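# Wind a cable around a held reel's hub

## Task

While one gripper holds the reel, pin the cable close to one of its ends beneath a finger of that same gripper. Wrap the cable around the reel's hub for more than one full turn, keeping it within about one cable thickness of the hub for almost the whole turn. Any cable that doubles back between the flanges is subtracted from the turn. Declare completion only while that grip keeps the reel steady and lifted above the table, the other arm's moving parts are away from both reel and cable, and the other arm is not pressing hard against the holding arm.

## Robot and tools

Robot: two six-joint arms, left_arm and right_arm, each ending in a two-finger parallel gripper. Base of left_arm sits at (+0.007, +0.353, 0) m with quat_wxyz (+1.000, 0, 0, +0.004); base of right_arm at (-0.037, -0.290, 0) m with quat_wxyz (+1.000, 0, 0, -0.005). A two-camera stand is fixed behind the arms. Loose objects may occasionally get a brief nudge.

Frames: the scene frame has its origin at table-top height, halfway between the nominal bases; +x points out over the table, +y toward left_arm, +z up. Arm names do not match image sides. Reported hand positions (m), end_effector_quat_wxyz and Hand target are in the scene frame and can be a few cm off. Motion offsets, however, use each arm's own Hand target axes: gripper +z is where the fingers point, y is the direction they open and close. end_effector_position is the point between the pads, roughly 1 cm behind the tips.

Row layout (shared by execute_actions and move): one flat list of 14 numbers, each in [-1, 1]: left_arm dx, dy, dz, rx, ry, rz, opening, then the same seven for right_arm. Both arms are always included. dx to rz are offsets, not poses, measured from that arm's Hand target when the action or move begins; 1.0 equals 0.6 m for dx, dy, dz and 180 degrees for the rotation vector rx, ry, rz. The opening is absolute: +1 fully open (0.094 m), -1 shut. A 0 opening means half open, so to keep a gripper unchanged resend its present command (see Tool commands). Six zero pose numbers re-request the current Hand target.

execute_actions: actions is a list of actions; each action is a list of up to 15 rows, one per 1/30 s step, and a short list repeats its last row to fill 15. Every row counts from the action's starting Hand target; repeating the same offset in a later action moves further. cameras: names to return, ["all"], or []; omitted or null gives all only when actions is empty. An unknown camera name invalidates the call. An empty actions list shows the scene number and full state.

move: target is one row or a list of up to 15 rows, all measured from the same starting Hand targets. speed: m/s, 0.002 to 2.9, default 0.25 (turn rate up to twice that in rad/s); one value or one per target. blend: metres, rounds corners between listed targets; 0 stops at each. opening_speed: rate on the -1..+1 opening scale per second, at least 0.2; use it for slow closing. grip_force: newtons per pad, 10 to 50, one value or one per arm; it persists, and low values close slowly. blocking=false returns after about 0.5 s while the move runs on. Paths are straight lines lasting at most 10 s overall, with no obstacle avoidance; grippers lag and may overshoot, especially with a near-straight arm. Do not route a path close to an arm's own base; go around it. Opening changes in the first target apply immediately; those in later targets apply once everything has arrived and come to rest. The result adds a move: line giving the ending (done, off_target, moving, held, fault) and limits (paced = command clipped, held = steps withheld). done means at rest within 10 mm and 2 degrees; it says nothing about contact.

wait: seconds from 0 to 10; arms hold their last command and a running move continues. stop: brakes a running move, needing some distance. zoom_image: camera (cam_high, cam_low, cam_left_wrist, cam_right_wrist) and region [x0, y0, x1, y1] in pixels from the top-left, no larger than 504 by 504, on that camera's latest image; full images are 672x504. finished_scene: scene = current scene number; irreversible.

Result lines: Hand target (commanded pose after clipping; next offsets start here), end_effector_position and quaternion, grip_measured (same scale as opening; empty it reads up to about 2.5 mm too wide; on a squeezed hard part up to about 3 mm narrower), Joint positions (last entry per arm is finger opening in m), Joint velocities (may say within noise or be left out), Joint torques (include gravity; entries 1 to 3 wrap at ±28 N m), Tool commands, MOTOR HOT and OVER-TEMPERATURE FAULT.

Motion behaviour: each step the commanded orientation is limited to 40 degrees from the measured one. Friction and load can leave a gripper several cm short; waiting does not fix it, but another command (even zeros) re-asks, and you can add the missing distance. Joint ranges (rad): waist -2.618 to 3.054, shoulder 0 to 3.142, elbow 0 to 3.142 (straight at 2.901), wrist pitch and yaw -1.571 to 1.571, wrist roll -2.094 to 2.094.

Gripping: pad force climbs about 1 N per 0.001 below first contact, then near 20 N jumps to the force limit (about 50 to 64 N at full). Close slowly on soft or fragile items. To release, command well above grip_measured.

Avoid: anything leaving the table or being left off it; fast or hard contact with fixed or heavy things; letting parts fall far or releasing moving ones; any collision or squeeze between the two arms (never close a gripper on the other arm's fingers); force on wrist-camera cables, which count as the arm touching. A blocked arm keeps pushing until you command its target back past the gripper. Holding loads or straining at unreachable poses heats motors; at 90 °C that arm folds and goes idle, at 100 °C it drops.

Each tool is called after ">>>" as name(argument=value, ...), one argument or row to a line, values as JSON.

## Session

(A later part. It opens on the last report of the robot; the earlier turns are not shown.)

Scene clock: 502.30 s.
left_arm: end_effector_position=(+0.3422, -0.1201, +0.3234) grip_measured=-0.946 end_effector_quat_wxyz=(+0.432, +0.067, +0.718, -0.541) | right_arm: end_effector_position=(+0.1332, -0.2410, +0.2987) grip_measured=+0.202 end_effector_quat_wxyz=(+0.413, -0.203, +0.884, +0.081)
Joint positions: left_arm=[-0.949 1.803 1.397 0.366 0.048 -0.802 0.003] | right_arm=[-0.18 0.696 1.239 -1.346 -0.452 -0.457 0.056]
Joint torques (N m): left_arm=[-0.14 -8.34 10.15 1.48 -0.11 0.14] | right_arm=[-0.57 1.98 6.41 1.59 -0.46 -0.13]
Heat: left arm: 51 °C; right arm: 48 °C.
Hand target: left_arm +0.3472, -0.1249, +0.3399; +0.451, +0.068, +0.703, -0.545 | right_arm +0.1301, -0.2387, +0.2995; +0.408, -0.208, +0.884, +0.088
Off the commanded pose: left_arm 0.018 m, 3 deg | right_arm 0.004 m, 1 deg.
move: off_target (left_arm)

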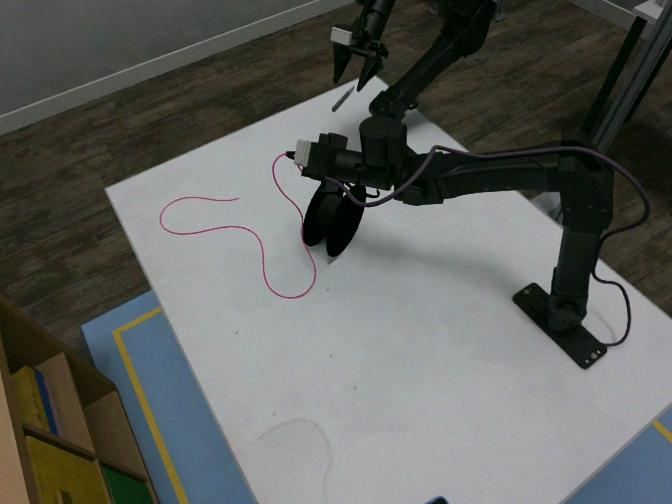

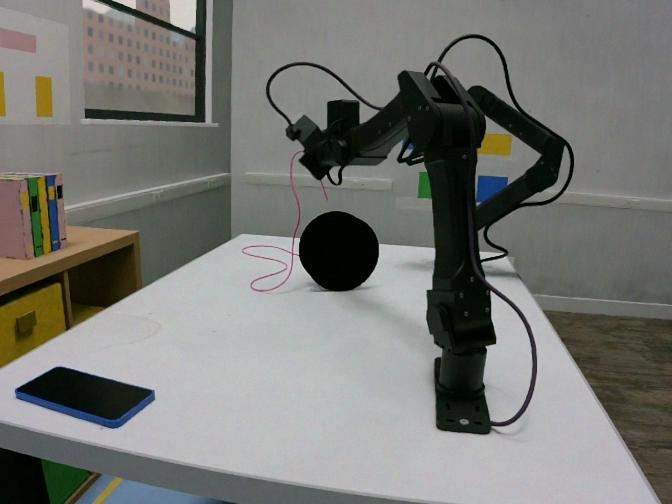

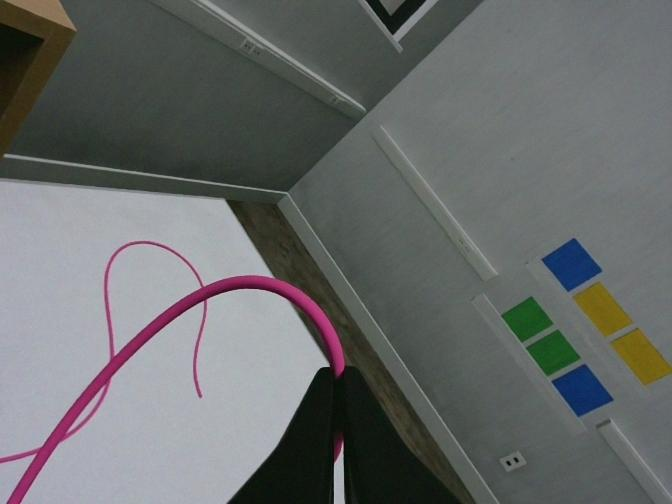

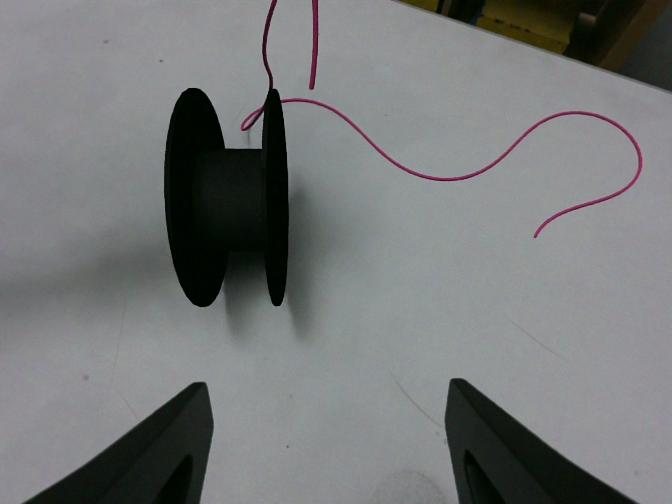

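>>> move(
  target=[0,0,0,0,0,0,-1, -0.0138,0.0623,0.2355,-0.0473,0.025,-0.0437,0.25],
  speed=0.15,
  cameras=["cam_high","cam_low","cam_right_wrist"],
)

Scene clock: 522.90 s.
left_arm: end_effector_position=(+0.3422, -0.1201, +0.3234) grip_measured=-0.946 end_effector_quat_wxyz=(+0.433, +0.067, +0.718, -0.541) | right_arm: end_effector_position=(+0.2141, -0.1587, +0.2144) grip_measured=+0.248 end_effector_quat_wxyz=(+0.360, -0.303, +0.875, +0.115)
Joint positions: left_arm=[-0.949 1.803 1.397 0.366 0.047 -0.802 0.003] | right_arm=[0.358 0.952 0.957 -0.823 -0.204 -0.239 0.059]
Joint torques (N m): left_arm=[-0.14 -8.32 10.14 1.48 -0.13 0.18] | right_arm=[0.55 -1.98 6.26 2.07 -0.11 0.11]
Heat: left arm: 50 °C; right arm: 48 °C.
Hand target: left_arm +0.3473, -0.1249, +0.3399; +0.451, +0.068, +0.704, -0.545 | right_arm +0.2153, -0.1567, +0.2131; +0.362, -0.301, +0.875, +0.117
Off the commanded pose: left_arm 0.018 m, 3 deg | right_arm 0.003 m, 0 deg.
move: off_target (left_arm)
Images, in order (width x height): cam_high 672x504, cam_low 672x504, cam_right_wrist 672x504.

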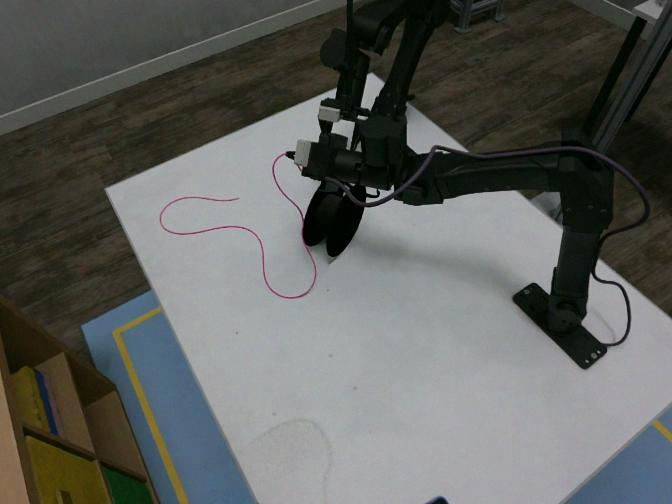

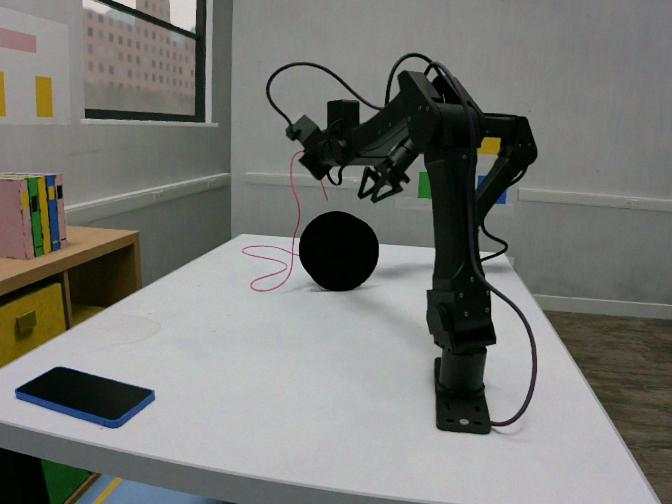

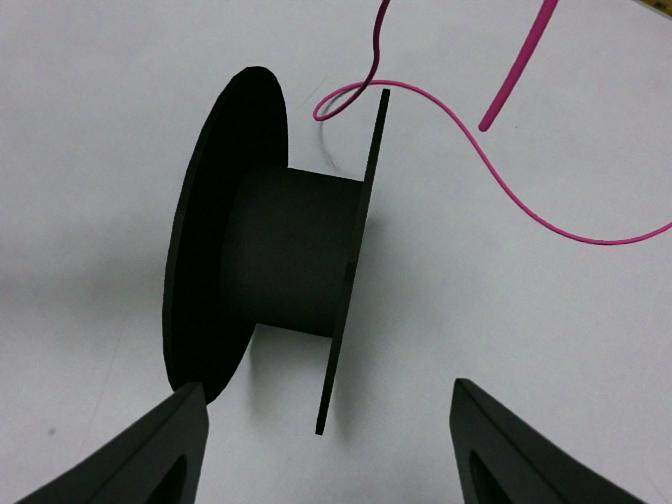

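>>> move(
  target=[0.11,0.11,0,-0.059,0.059,0,-1, 0,0.016,0,0.0,0,0,0.25],
  speed=0.1,
  cameras=["cam_high","cam_low","cam_right_wrist"],
)

Scene clock: 553.60 s.
left_arm: end_effector_position=(+0.3445, -0.1231, +0.2550) grip_measured=-0.946 end_effector_quat_wxyz=(+0.383, +0.073, +0.786, -0.480) | right_arm: end_effector_position=(+0.2100, -0.1503, +0.2139) grip_measured=+0.248 end_effector_quat_wxyz=(+0.357, -0.304, +0.876, +0.115)
Joint positions: left_arm=[-0.949 1.858 1.397 0.213 0.047 -0.792 0.003] | right_arm=[0.416 0.952 0.957 -0.821 -0.166 -0.197 0.059]
Joint torques (N m): left_arm=[-0.16 -8.68 6.56 1.36 -0.12 0.18] | right_arm=[0.55 -2.89 5.78 2.06 -0.08 0.13]
Heat: left arm: 50 °C; right arm: 48 °C.
Hand target: left_arm +0.3474, -0.1249, +0.2467; +0.388, +0.076, +0.789, -0.470 | right_arm +0.2094, -0.1491, +0.2130; +0.362, -0.301, +0.875, +0.117
Off the commanded pose: left_arm 0.009 m, 1 deg | right_arm 0.002 m, 1 deg.
move: done
Images, in order (width x height): cam_high 672x504, cam_low 672x504, cam_right_wrist 672x504.

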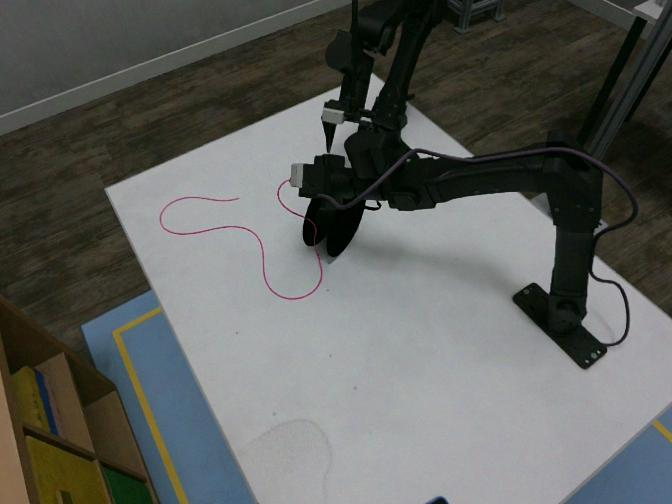

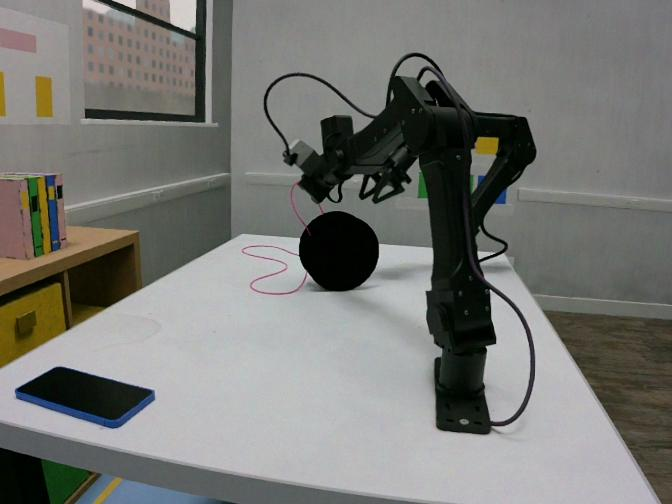

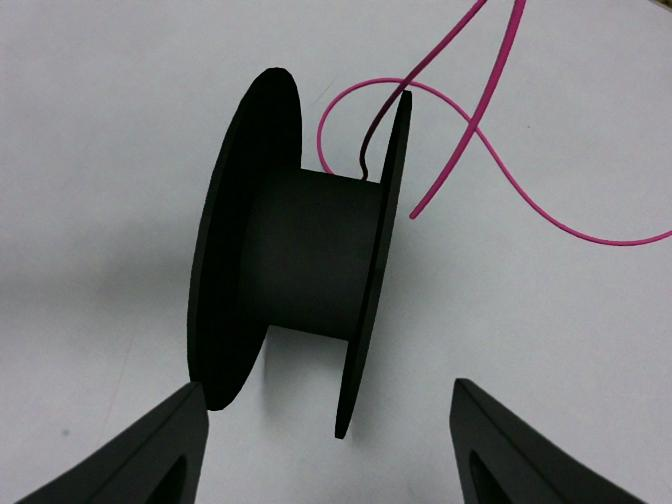

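>>> move(
  target=[0.047,0,0.003,0,0,0,-1, 0,-0.013,0,0.047,0,0.047,0.25],
  speed=0.08,
  cameras=["cam_low","cam_right_wrist"],
)

Scene clock: 611.40 s.
left_arm: end_effector_position=(+0.3269, -0.1298, +0.2373) grip_measured=-0.946 end_effector_quat_wxyz=(+0.383, +0.078, +0.790, -0.473) | right_arm: end_effector_position=(+0.2145, -0.1555, +0.2109) grip_measured=+0.248 end_effector_quat_wxyz=(+0.363, -0.214, +0.903, +0.076)
Joint positions: left_arm=[-0.995 1.858 1.338 0.258 0.001 -0.792 0.003] | right_arm=[0.534 0.952 0.947 -0.807 0.058 0.035 0.059]
Joint torques (N m): left_arm=[-0.4 -8.03 5.41 1.67 -0.13 0.06] | right_arm=[0.59 -3.43 6.08 2.08 0.12 0.1]
Heat: left arm: 51 °C; right arm: 47 °C.
Hand target: left_arm +0.3291, -0.1331, +0.2270; +0.388, +0.076, +0.789, -0.469 | right_arm +0.2142, -0.1553, +0.2132; +0.373, -0.208, +0.901, +0.079
Off the commanded pose: left_arm 0.011 m, 1 deg | right_arm 0.002 m, 1 deg.
move: off_target (left_arm)
Images, in order (width x height): cam_low 672x504, cam_right_wrist 672x504.

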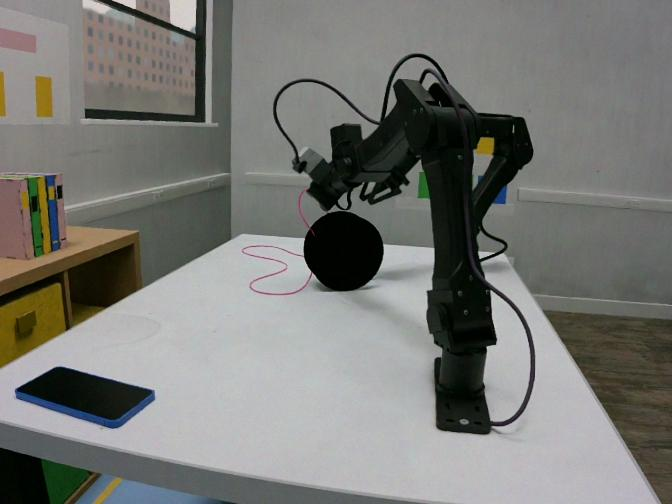

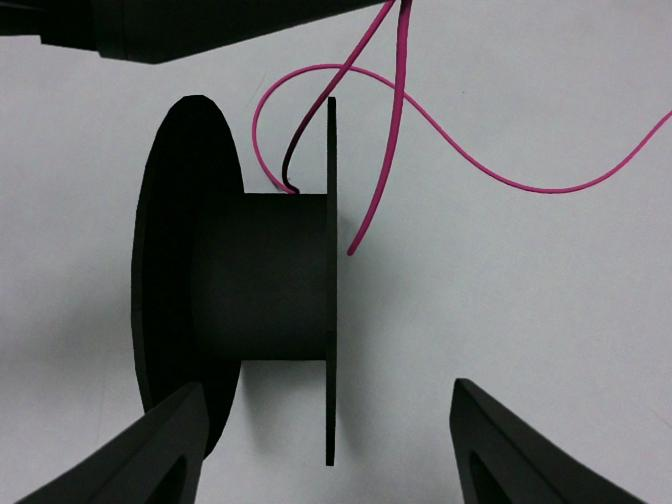

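>>> move(
  target=[-0.0135,0.056,0.017,0,0,-0.111,-1, 0,0,0,0,-0.139,0,0.25],
  speed=0.1,
  cameras=["cam_high","cam_low","cam_right_wrist"],
)

Scene clock: 643.77 s.
left_arm: end_effector_position=(+0.3528, -0.1204, +0.2157) grip_measured=-0.946 end_effector_quat_wxyz=(+0.301, -0.061, +0.792, -0.528) | right_arm: end_effector_position=(+0.2146, -0.1557, +0.2117) grip_measured=+0.248 end_effector_quat_wxyz=(+0.551, -0.184, +0.805, +0.123)
Joint positions: left_arm=[-0.935 1.909 1.318 0.327 0.048 -1.117 0.003] | right_arm=[0.557 0.598 0.499 -0.274 0.095 0.033 0.059]
Joint torques (N m): left_arm=[0.58 -8.72 5.27 1.65 0.12 0.02] | right_arm=[0.57 -1.13 6.43 2.57 0.09 -0.09]
Heat: left arm: 54 °C; right arm: 49 °C.
Hand target: left_arm +0.3564, -0.1210, +0.2070; +0.301, -0.062, +0.791, -0.530 | right_arm +0.2142, -0.1553, +0.2132; +0.559, -0.187, +0.798, +0.122
Off the commanded pose: left_arm 0.009 m, 0 deg | right_arm 0.002 m, 1 deg.
move: done
Images, in order (width x height): cam_high 672x504, cam_low 672x504, cam_right_wrist 672x504.

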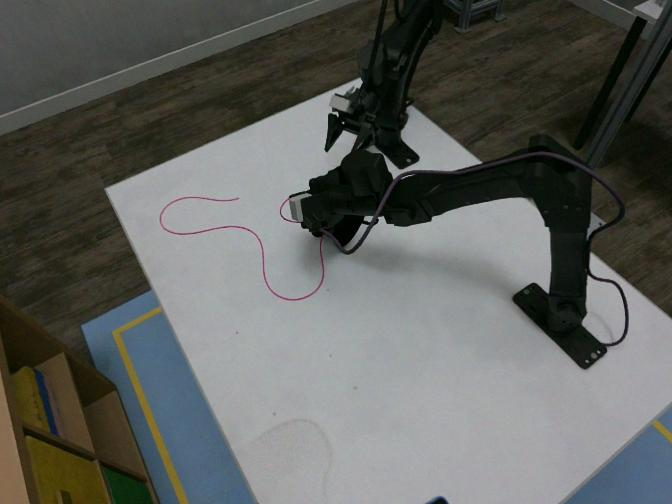

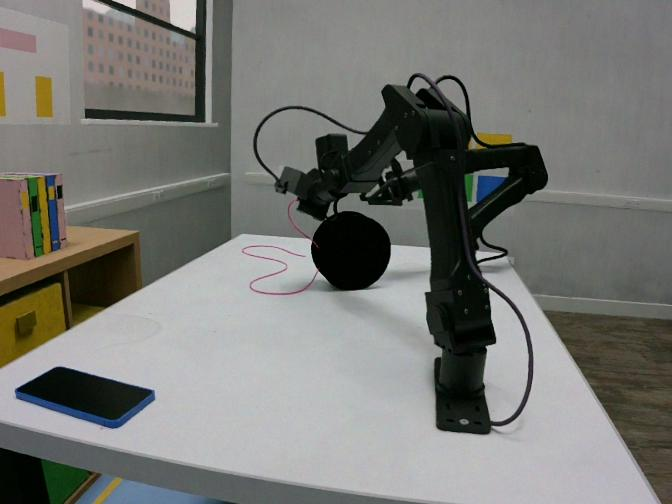

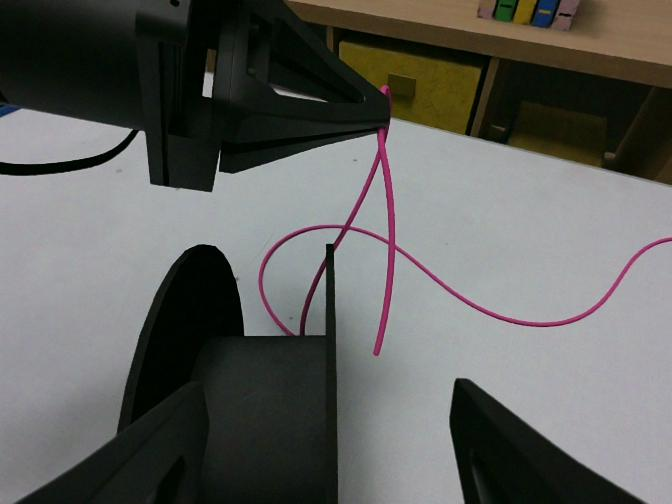

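>>> move(
  target=[0,0.005,-0.016,0,0,0,-1, 0.019,0,0.08,0,0,0,0.25],
  speed=0.06,
  cameras=["cam_low","cam_right_wrist"],
)

Scene clock: 660.73 s.
left_arm: end_effector_position=(+0.3502, -0.1139, +0.1963) grip_measured=-0.946 end_effector_quat_wxyz=(+0.293, -0.063, +0.802, -0.517) | right_arm: end_effector_position=(+0.2504, -0.1379, +0.1881) grip_measured=+0.248 end_effector_quat_wxyz=(+0.557, -0.183, +0.801, +0.122)
Joint positions: left_arm=[-0.93 1.909 1.271 0.34 0.053 -1.117 0.003] | right_arm=[0.54 0.824 0.439 0.026 0.084 0.022 0.059]
Joint torques (N m): left_arm=[0.59 -11.45 5.22 1.63 0.11 0.03] | right_arm=[-0.5 -1.25 6.5 2.63 -0.11 -0.08]
Heat: left arm: 55 °C; right arm: 51 °C.
Hand target: left_arm +0.3519, -0.1119, +0.2069; +0.301, -0.062, +0.791, -0.530 | right_arm +0.2514, -0.1378, +0.1859; +0.559, -0.187, +0.798, +0.122
Off the commanded pose: left_arm 0.011 m, 2 deg | right_arm 0.002 m, 1 deg.
move: off_target (left_arm)
Images, in order (width x height): cam_low 672x504, cam_right_wrist 672x504.

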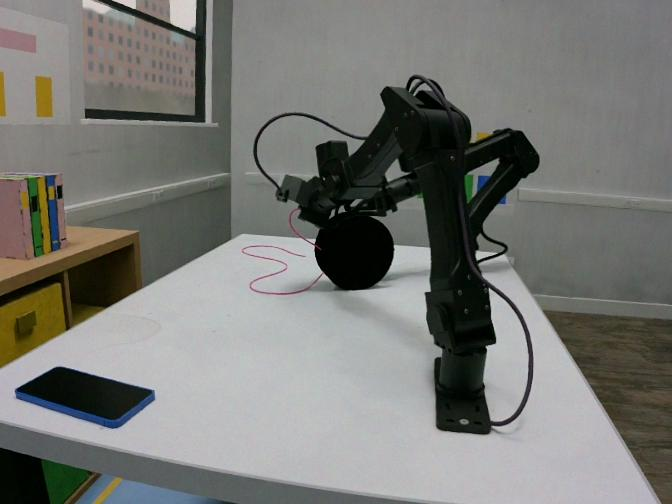

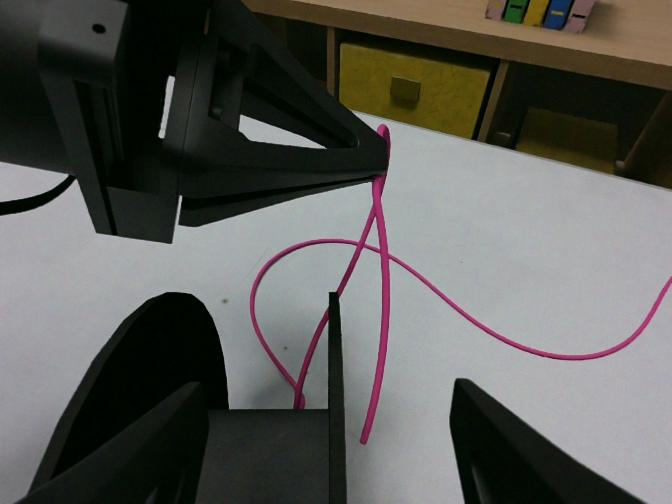

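>>> move(
  target=[0,0,0,0,0,0,-1, 0.031,0,0.077,0,0,0,0.25],
  speed=0.05,
  cameras=["cam_high","cam_low","cam_right_wrist"],
)

Scene clock: 675.73 s.
left_arm: end_effector_position=(+0.3510, -0.1135, +0.1969) grip_measured=-0.946 end_effector_quat_wxyz=(+0.294, -0.063, +0.801, -0.518) | right_arm: end_effector_position=(+0.2848, -0.1213, +0.1569) grip_measured=+0.248 end_effector_quat_wxyz=(+0.559, -0.184, +0.799, +0.122)
Joint positions: left_arm=[-0.929 1.909 1.271 0.343 0.053 -1.117 0.003] | right_arm=[0.523 1.104 0.41 0.34 0.068 0.014 0.059]
Joint torques (N m): left_arm=[0.43 -11.44 5.2 1.61 0.11 0.03] | right_arm=[-0.55 -2.61 5.81 2.63 -0.11 -0.06]
Heat: left arm: 53 °C; right arm: 52 °C.
Hand target: left_arm +0.3520, -0.1119, +0.2069; +0.301, -0.062, +0.791, -0.530 | right_arm +0.2849, -0.1221, +0.1526; +0.559, -0.187, +0.798, +0.122
Off the commanded pose: left_arm 0.010 m, 2 deg | right_arm 0.005 m, 0 deg.
move: done
Images, in order (width x height): cam_high 672x504, cam_low 672x504, cam_right_wrist 672x504.

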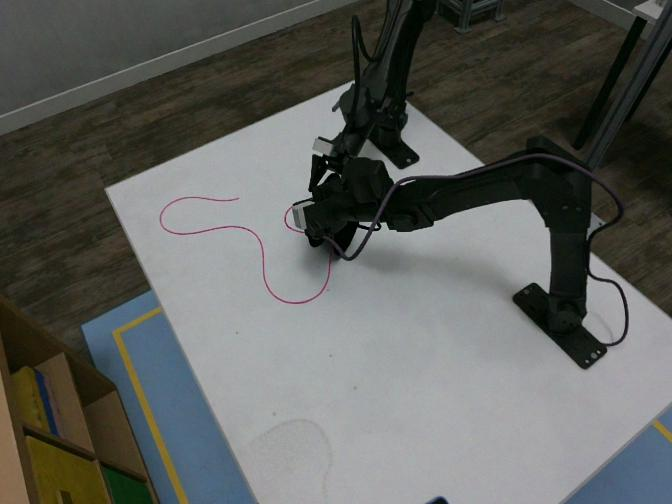

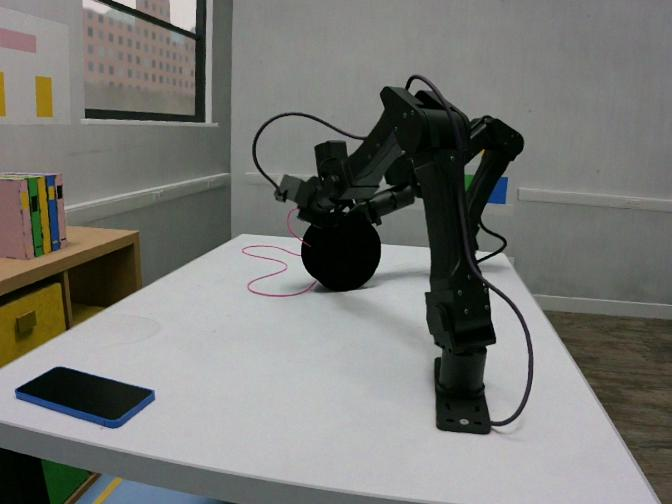

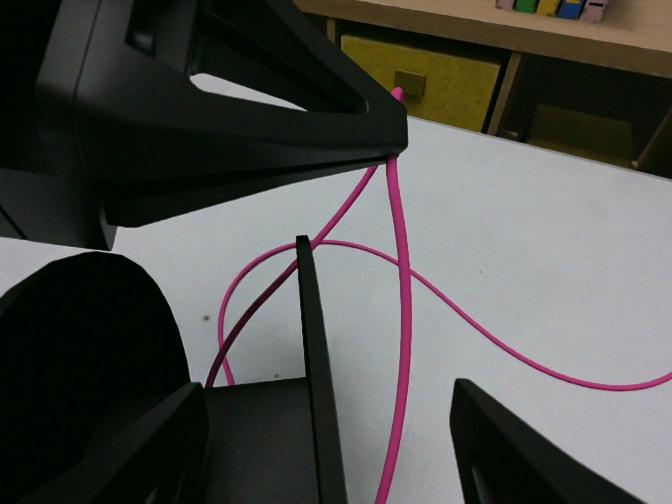

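>>> move(
  target=[0,0,0,0,0,0,-1, 0,0,-0.05,0,0,0,0.25],
  speed=0.05,
  cameras=["cam_high","cam_low","cam_left_wrist","cam_right_wrist"],
)

Scene clock: 704.03 s.
left_arm: end_effector_position=(+0.3510, -0.1135, +0.1969) grip_measured=-0.946 end_effector_quat_wxyz=(+0.294, -0.063, +0.801, -0.518) | right_arm: end_effector_position=(+0.2637, -0.1332, +0.1658) grip_measured=+0.248 end_effector_quat_wxyz=(+0.561, -0.183, +0.798, +0.123)
Joint positions: left_arm=[-0.929 1.909 1.271 0.343 0.053 -1.117 0.003] | right_arm=[0.523 0.939 0.373 0.219 0.068 0.014 0.059]
Joint torques (N m): left_arm=[0.43 -11.44 5.19 1.61 0.11 0.03] | right_arm=[0.35 -3.74 6.19 2.27 0 -0.02]
Heat: left arm: 53 °C; right arm: 53 °C.
Hand target: left_arm +0.3520, -0.1119, +0.2069; +0.301, -0.062, +0.791, -0.530 | right_arm +0.2595, -0.1342, +0.1628; +0.559, -0.187, +0.798, +0.122
Off the commanded pose: left_arm 0.010 m, 2 deg | right_arm 0.005 m, 0 deg.
move: done

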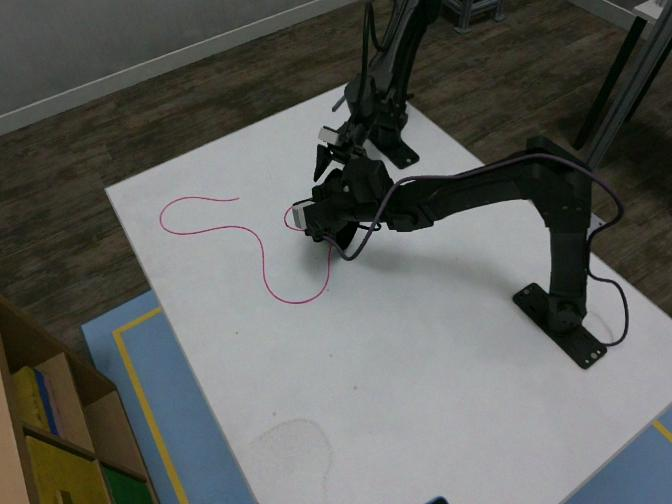

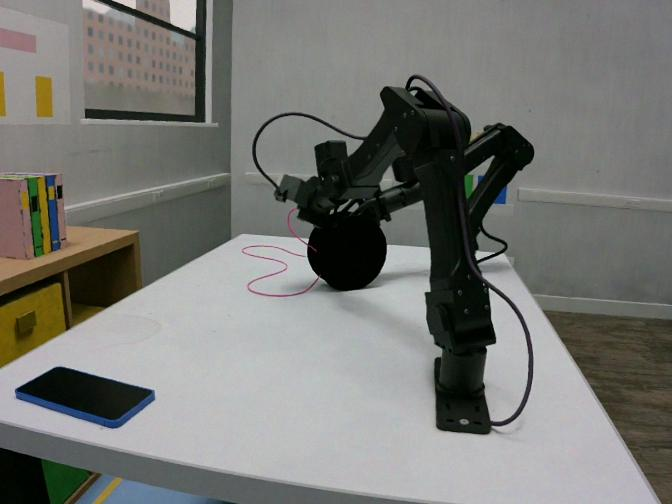

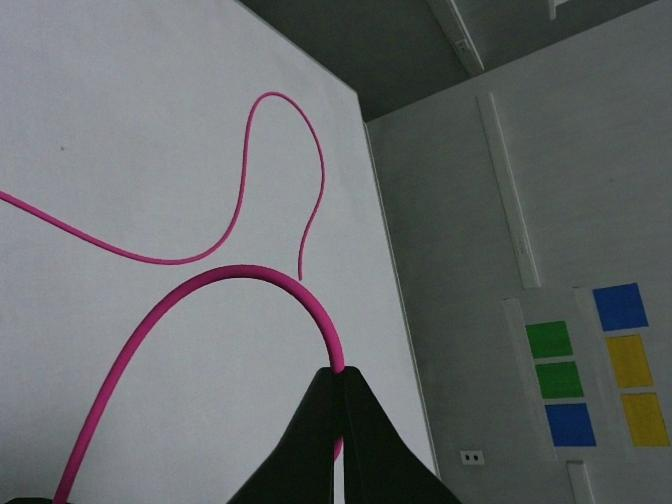

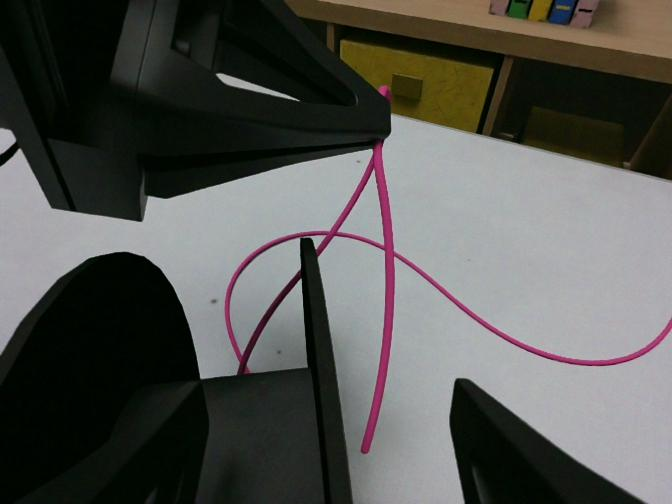

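>>> move(
  target=[0,0,0,0,0,0,-1, 0,-0.005,-0.083,0,0,0,0.0],
  speed=0.08,
)

>>> move(
  target=[0.0687,-0.0632,-0.024,0,0,0,-1, 0,0,0,-0.0418,0,-0.0152,0.0],
  speed=0.08,
  cameras=["cam_high","cam_low","cam_right_wrist"],
)

Scene clock: 737.80 s.
left_arm: end_effector_position=(+0.3510, -0.1135, +0.1969) grip_measured=-0.946 end_effector_quat_wxyz=(+0.294, -0.063, +0.801, -0.518) | right_arm: end_effector_position=(+0.2215, -0.1563, +0.1831) grip_measured=+0.002 end_effector_quat_wxyz=(+0.562, -0.184, +0.797, +0.124)
Joint positions: left_arm=[-0.929 1.909 1.271 0.343 0.053 -1.117 0.003] | right_arm=[0.526 0.603 0.361 -0.103 0.068 0.014 0.047]
Joint torques (N m): left_arm=[0.44 -11.45 5.2 1.62 0.11 0.02] | right_arm=[0.46 -1.39 6.98 2.2 0.04 -0.01]
Heat: left arm: 54 °C; right arm: 51 °C.
Hand target: left_arm +0.3520, -0.1119, +0.2069; +0.301, -0.062, +0.791, -0.530 | right_arm +0.2186, -0.1571, +0.1801; +0.559, -0.187, +0.798, +0.122
Off the commanded pose: left_arm 0.010 m, 2 deg | right_arm 0.004 m, 1 deg.
move: done

Scene clock: 739.40 s.
left_arm: end_effector_position=(+0.3040, -0.1407, +0.1971) grip_measured=-0.946 end_effector_quat_wxyz=(+0.286, -0.057, +0.807, -0.514) | right_arm: end_effector_position=(+0.2201, -0.1569, +0.1838) grip_measured=+0.002 end_effector_quat_wxyz=(+0.555, -0.236, +0.781, +0.161)
Joint positions: left_arm=[-1.056 1.895 1.271 0.311 -0.054 -1.151 0.003] | right_arm=[0.34 0.603 0.361 -0.107 -0.231 -0.093 0.047]
Joint torques (N m): left_arm=[-0.16 -15.31 5.71 1.34 -0.16 0.01] | right_arm=[-0.51 -0.14 7.43 2.21 -0.18 -0.11]
Heat: left arm: 54 °C; right arm: 51 °C.
Hand target: left_arm +0.3022, -0.1340, +0.2268; +0.301, -0.062, +0.791, -0.530 | right_arm +0.2186, -0.1571, +0.1801; +0.549, -0.242, +0.784, +0.161
Off the commanded pose: left_arm 0.031 m, 3 deg | right_arm 0.004 m, 1 deg.
move: off_target (left_arm)
Images, in order (width x height): cam_high 672x504, cam_low 672x504, cam_right_wrist 672x504.

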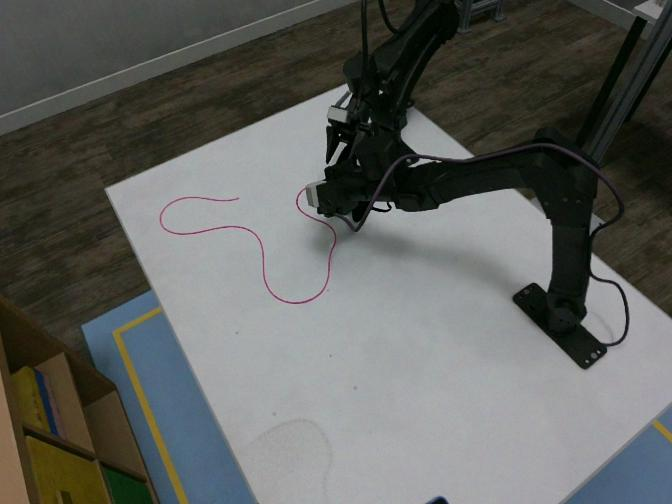

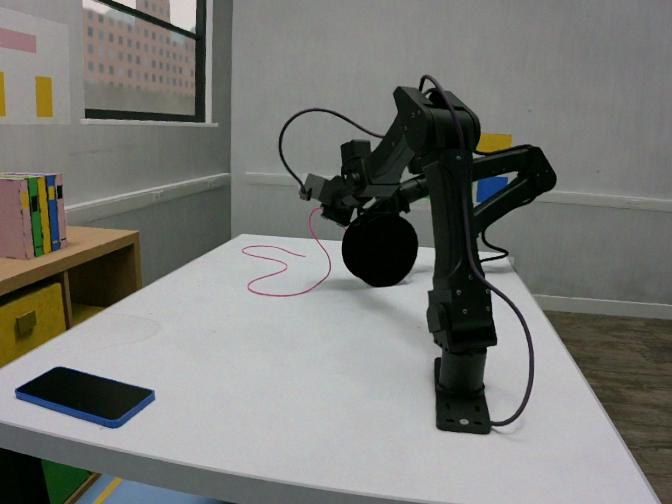

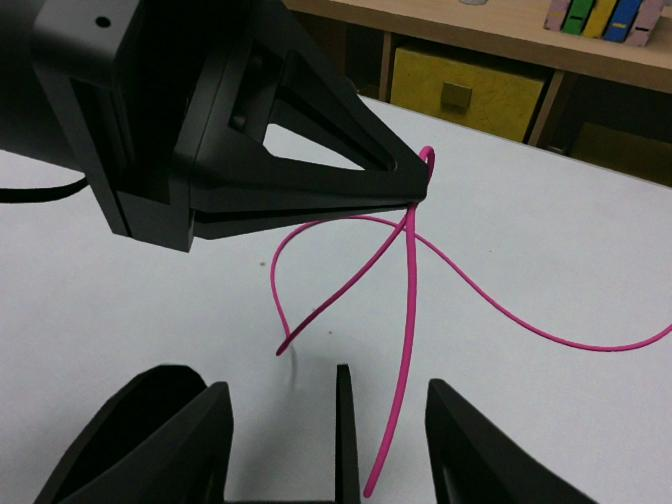

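>>> move(
  target=[-0.02,-0.044,-0.013,0,0,0,-1, 0.0,0,0,0,0,0,0.0],
  speed=0.08,
  cameras=["cam_low","cam_right_wrist"],
)

Scene clock: 755.47 s.
left_arm: end_effector_position=(+0.3005, -0.1342, +0.2094) grip_measured=-0.946 end_effector_quat_wxyz=(+0.280, -0.058, +0.817, -0.500) | right_arm: end_effector_position=(+0.2200, -0.1568, +0.1837) grip_measured=+0.002 end_effector_quat_wxyz=(+0.555, -0.236, +0.781, +0.161)
Joint positions: left_arm=[-1.056 1.853 1.303 0.199 -0.055 -1.151 0.003] | right_arm=[0.34 0.603 0.361 -0.107 -0.232 -0.093 0.047]
Joint torques (N m): left_arm=[-0.21 -14.61 9.43 1.31 -0.17 0] | right_arm=[-0.54 -0.17 7.47 2.19 -0.21 -0.12]
Heat: left arm: 52 °C; right arm: 51 °C.
Hand target: left_arm +0.3019, -0.1342, +0.2568; +0.301, -0.062, +0.791, -0.530 | right_arm +0.2186, -0.1571, +0.1801; +0.549, -0.242, +0.784, +0.161
Off the commanded pose: left_arm 0.047 m, 5 deg | right_arm 0.004 m, 1 deg.
move: off_target (left_arm)
Images, in order (width x height): cam_low 672x504, cam_right_wrist 672x504.

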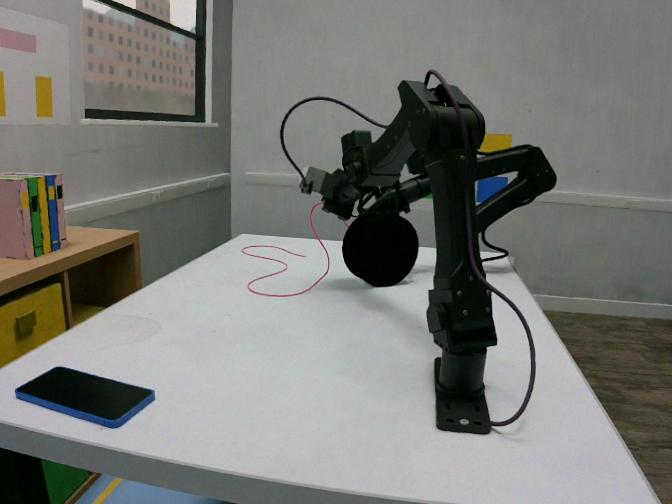

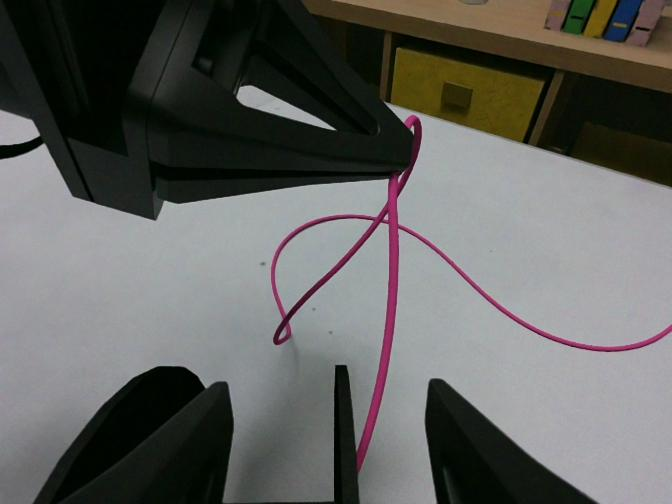

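>>> move(
  target=[-0.05,-0.107,-0.032,0,0,0,-1, 0.0,0,0,0,0,0,0.0],
  speed=0.1,
  cameras=["cam_low","cam_right_wrist"],
)

Scene clock: 770.57 s.
left_arm: end_effector_position=(+0.3035, -0.1392, +0.2852) grip_measured=-0.946 end_effector_quat_wxyz=(+0.281, -0.058, +0.816, -0.502) | right_arm: end_effector_position=(+0.2200, -0.1568, +0.1837) grip_measured=+0.002 end_effector_quat_wxyz=(+0.555, -0.236, +0.781, +0.161)
Joint positions: left_arm=[-1.056 1.827 1.571 -0.089 -0.055 -1.152 0.003] | right_arm=[0.34 0.603 0.361 -0.107 -0.232 -0.093 0.047]
Joint torques (N m): left_arm=[-0.25 -14.2 9.57 1.31 -0.16 0.01] | right_arm=[-0.51 -0.17 7.45 2.19 -0.21 -0.11]
Heat: left arm: 52 °C; right arm: 51 °C.
Hand target: left_arm +0.3017, -0.1340, +0.3301; +0.301, -0.062, +0.791, -0.530 | right_arm +0.2186, -0.1571, +0.1801; +0.549, -0.242, +0.784, +0.161
Off the commanded pose: left_arm 0.045 m, 5 deg | right_arm 0.004 m, 1 deg.
move: off_target (left_arm)
Images, in order (width x height): cam_low 672x504, cam_right_wrist 672x504.

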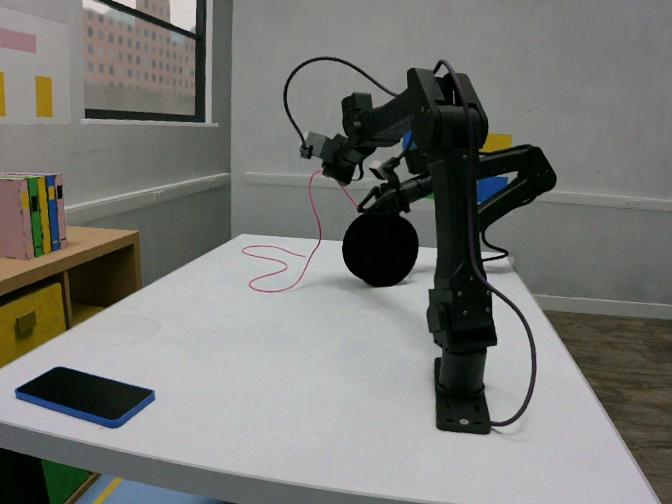

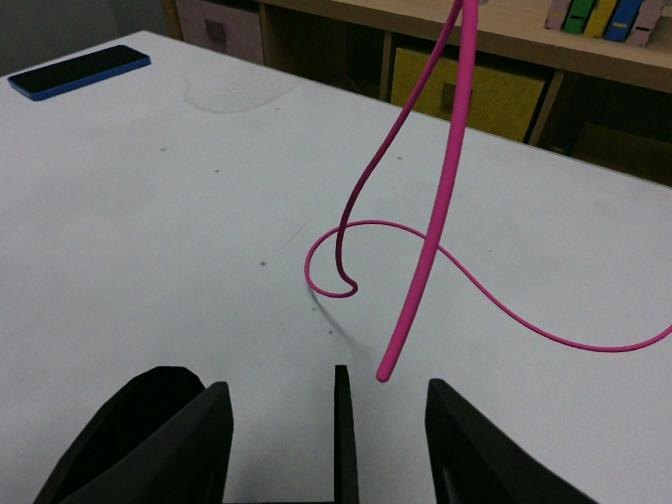

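>>> move(
  target=[-0.027,-0.058,-0.017,0,0,0,-1, 0.0282,-0.006,0.0103,0,0,0,0.0],
  speed=0.08,
  cameras=["cam_low","cam_right_wrist"],
)

Scene clock: 782.03 s.
left_arm: end_effector_position=(+0.3027, -0.1376, +0.3403) grip_measured=-0.946 end_effector_quat_wxyz=(+0.286, -0.059, +0.808, -0.512) | right_arm: end_effector_position=(+0.2233, -0.1602, +0.1706) grip_measured=+0.002 end_effector_quat_wxyz=(+0.558, -0.236, +0.779, +0.160)
Joint positions: left_arm=[-1.056 1.827 1.764 -0.256 -0.056 -1.152 0.003] | right_arm=[0.308 0.616 0.304 -0.032 -0.26 -0.106 0.047]
Joint torques (N m): left_arm=[-0.28 -11.69 9.4 1.33 -0.16 0.02] | right_arm=[-0.36 -0.28 6.56 2.21 -0.23 -0.11]
Heat: left arm: 51 °C; right arm: 51 °C.
Hand target: left_arm +0.3016, -0.1341, +0.3699; +0.301, -0.062, +0.791, -0.530 | right_arm +0.2207, -0.1603, +0.1621; +0.549, -0.242, +0.784, +0.161
Off the commanded pose: left_arm 0.030 m, 3 deg | right_arm 0.009 m, 1 deg.
move: off_target (left_arm)
Images, in order (width x height): cam_low 672x504, cam_right_wrist 672x504.

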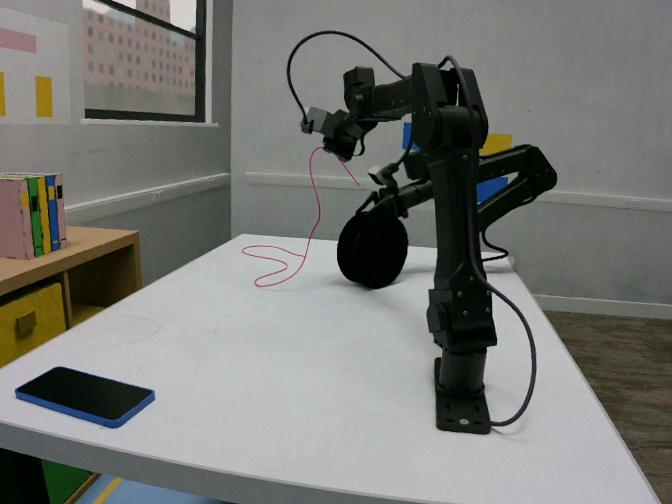

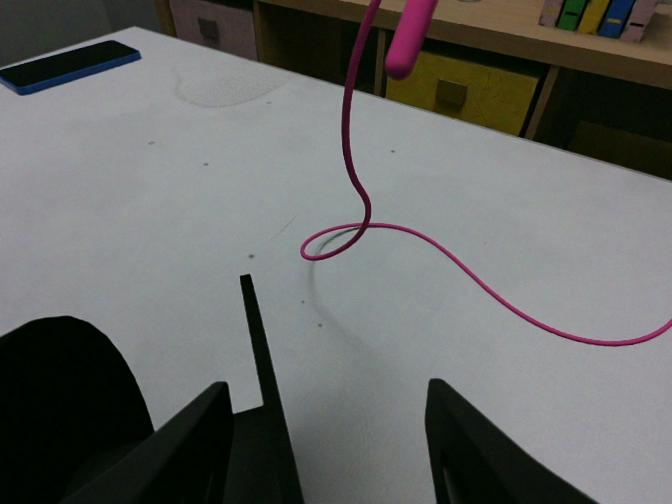

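>>> move(
  target=[-0.152,0.063,0.028,0,0,0,-1, 0,0,0,0,0,0,0.0],
  speed=0.15,
)

>>> move(
  target=[0,0,0,0,0,0,-1, -0.125,0,-0.046,0,0.1,0,0.0],
  speed=0.1,
  cameras=["cam_high","cam_low","cam_right_wrist"],
)

Scene clock: 792.47 s.
left_arm: end_effector_position=(+0.3917, -0.0881, +0.3561) grip_measured=-0.946 end_effector_quat_wxyz=(+0.292, -0.074, +0.799, -0.521) | right_arm: end_effector_position=(+0.2233, -0.1602, +0.1706) grip_measured=+0.002 end_effector_quat_wxyz=(+0.558, -0.236, +0.779, +0.160)
Joint positions: left_arm=[-0.817 1.885 1.879 -0.289 0.152 -1.106 0.003] | right_arm=[0.308 0.616 0.304 -0.032 -0.26 -0.106 0.047]
Joint torques (N m): left_arm=[-0.12 -8.99 10.22 1.33 0.14 0.18] | right_arm=[-0.39 -0.25 6.56 2.21 -0.23 -0.11]
Heat: left arm: 52 °C; right arm: 50 °C.
Hand target: left_arm +0.3932, -0.0932, +0.3700; +0.301, -0.062, +0.791, -0.530 | right_arm +0.2207, -0.1603, +0.1621; +0.549, -0.242, +0.784, +0.161
Off the commanded pose: left_arm 0.015 m, 2 deg | right_arm 0.009 m, 1 deg.
move: off_target (left_arm)

Scene clock: 794.80 s.
left_arm: end_effector_position=(+0.3916, -0.0882, +0.3561) grip_measured=-0.946 end_effector_quat_wxyz=(+0.292, -0.073, +0.799, -0.521) | right_arm: end_effector_position=(+0.2213, -0.1603, +0.2377) grip_measured=+0.002 end_effector_quat_wxyz=(+0.420, -0.256, +0.862, +0.124)
Joint positions: left_arm=[-0.817 1.885 1.879 -0.289 0.153 -1.106 0.003] | right_arm=[0.362 0.878 0.924 -0.722 -0.175 -0.141 0.047]
Joint torques (N m): left_arm=[-0.12 -8.98 10.22 1.33 0.14 0.18] | right_arm=[0.57 -1.22 8.83 1.86 -0.1 -0.12]
Heat: left arm: 52 °C; right arm: 50 °C.
Hand target: left_arm +0.3931, -0.0932, +0.3701; +0.301, -0.062, +0.791, -0.530 | right_arm +0.2201, -0.1593, +0.2420; +0.419, -0.264, +0.860, +0.121
Off the commanded pose: left_arm 0.015 m, 2 deg | right_arm 0.005 m, 1 deg.
move: off_target (left_arm)
Images, in order (width x height): cam_high 672x504, cam_low 672x504, cam_right_wrist 672x504.

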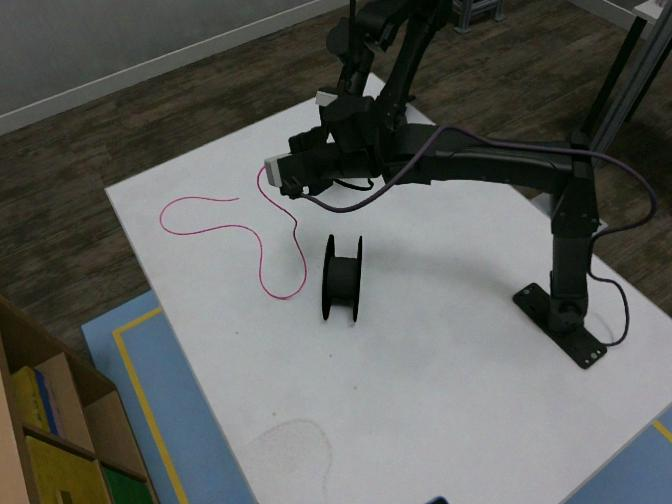

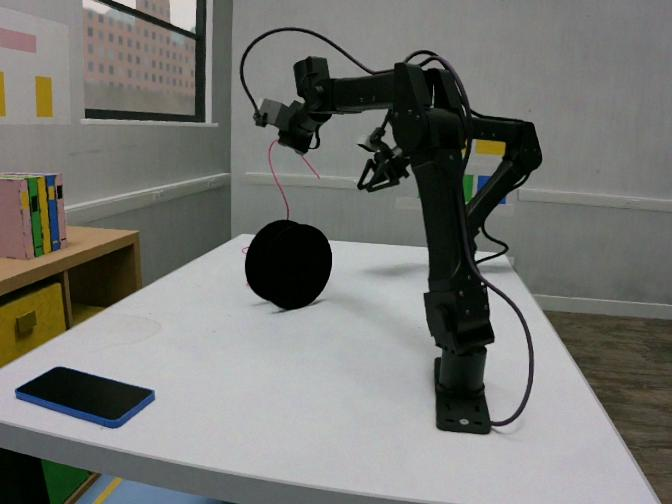

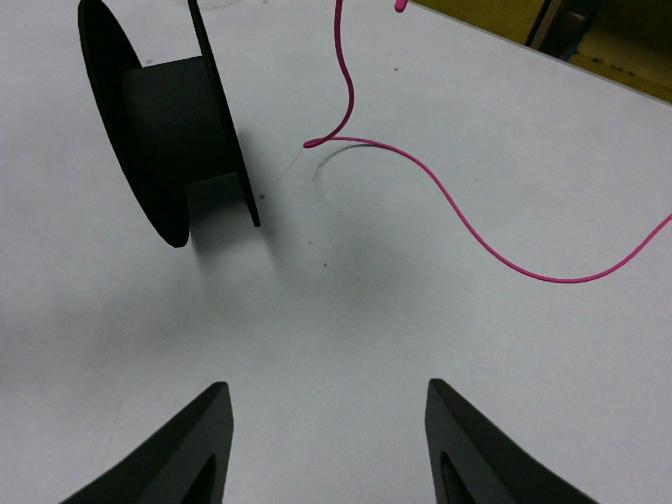

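>>> wait(
  seconds=0.3,
  cameras=["cam_high","cam_right_wrist"],
)

Scene clock: 798.57 s.
left_arm: end_effector_position=(+0.3916, -0.0882, +0.3561) grip_measured=-0.946 end_effector_quat_wxyz=(+0.292, -0.073, +0.799, -0.521) | right_arm: end_effector_position=(+0.2213, -0.1603, +0.2376) grip_measured=+0.002 end_effector_quat_wxyz=(+0.420, -0.256, +0.862, +0.124)
Joint positions: left_arm=[-0.817 1.885 1.879 -0.289 0.153 -1.106 0.003] | right_arm=[0.362 0.878 0.924 -0.722 -0.175 -0.141 0.047]
Joint torques (N m): left_arm=[-0.12 -8.99 10.24 1.34 0.14 0.17] | right_arm=[0.58 -1.2 8.83 1.86 -0.07 -0.11]
Heat: left arm: 51 °C; right arm: 50 °C.
Hand target: left_arm +0.3931, -0.0932, +0.3701; +0.301, -0.062, +0.791, -0.530 | right_arm +0.2201, -0.1594, +0.2420; +0.419, -0.264, +0.860, +0.121
Tool commands: left_gripper/opening=-1.0 right_gripper/opening=+0.0
Off the commanded pose: left_arm 0.015 m, 2 deg | right_arm 0.005 m, 1 deg.
wait: 0.30 s; at rest from the start
Images, in order (width x height): cam_high 672x504, cam_right_wrist 672x504.

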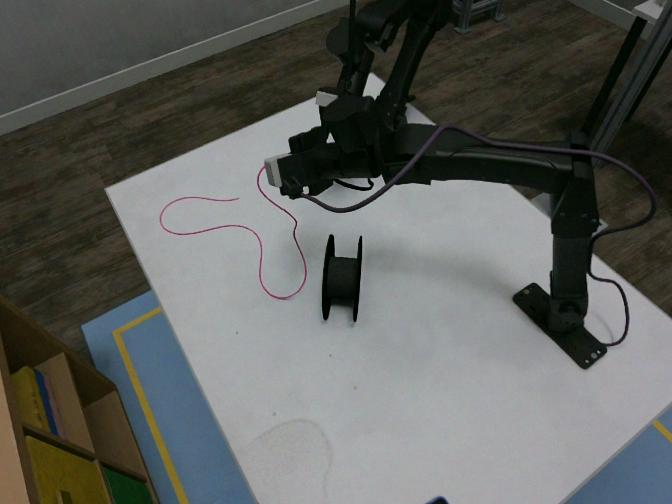

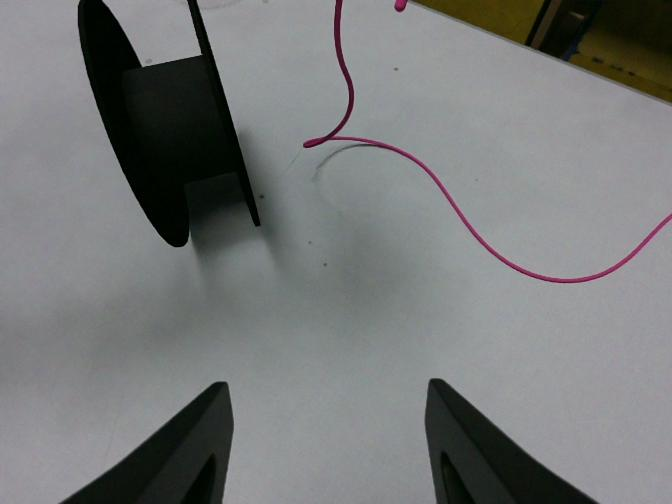

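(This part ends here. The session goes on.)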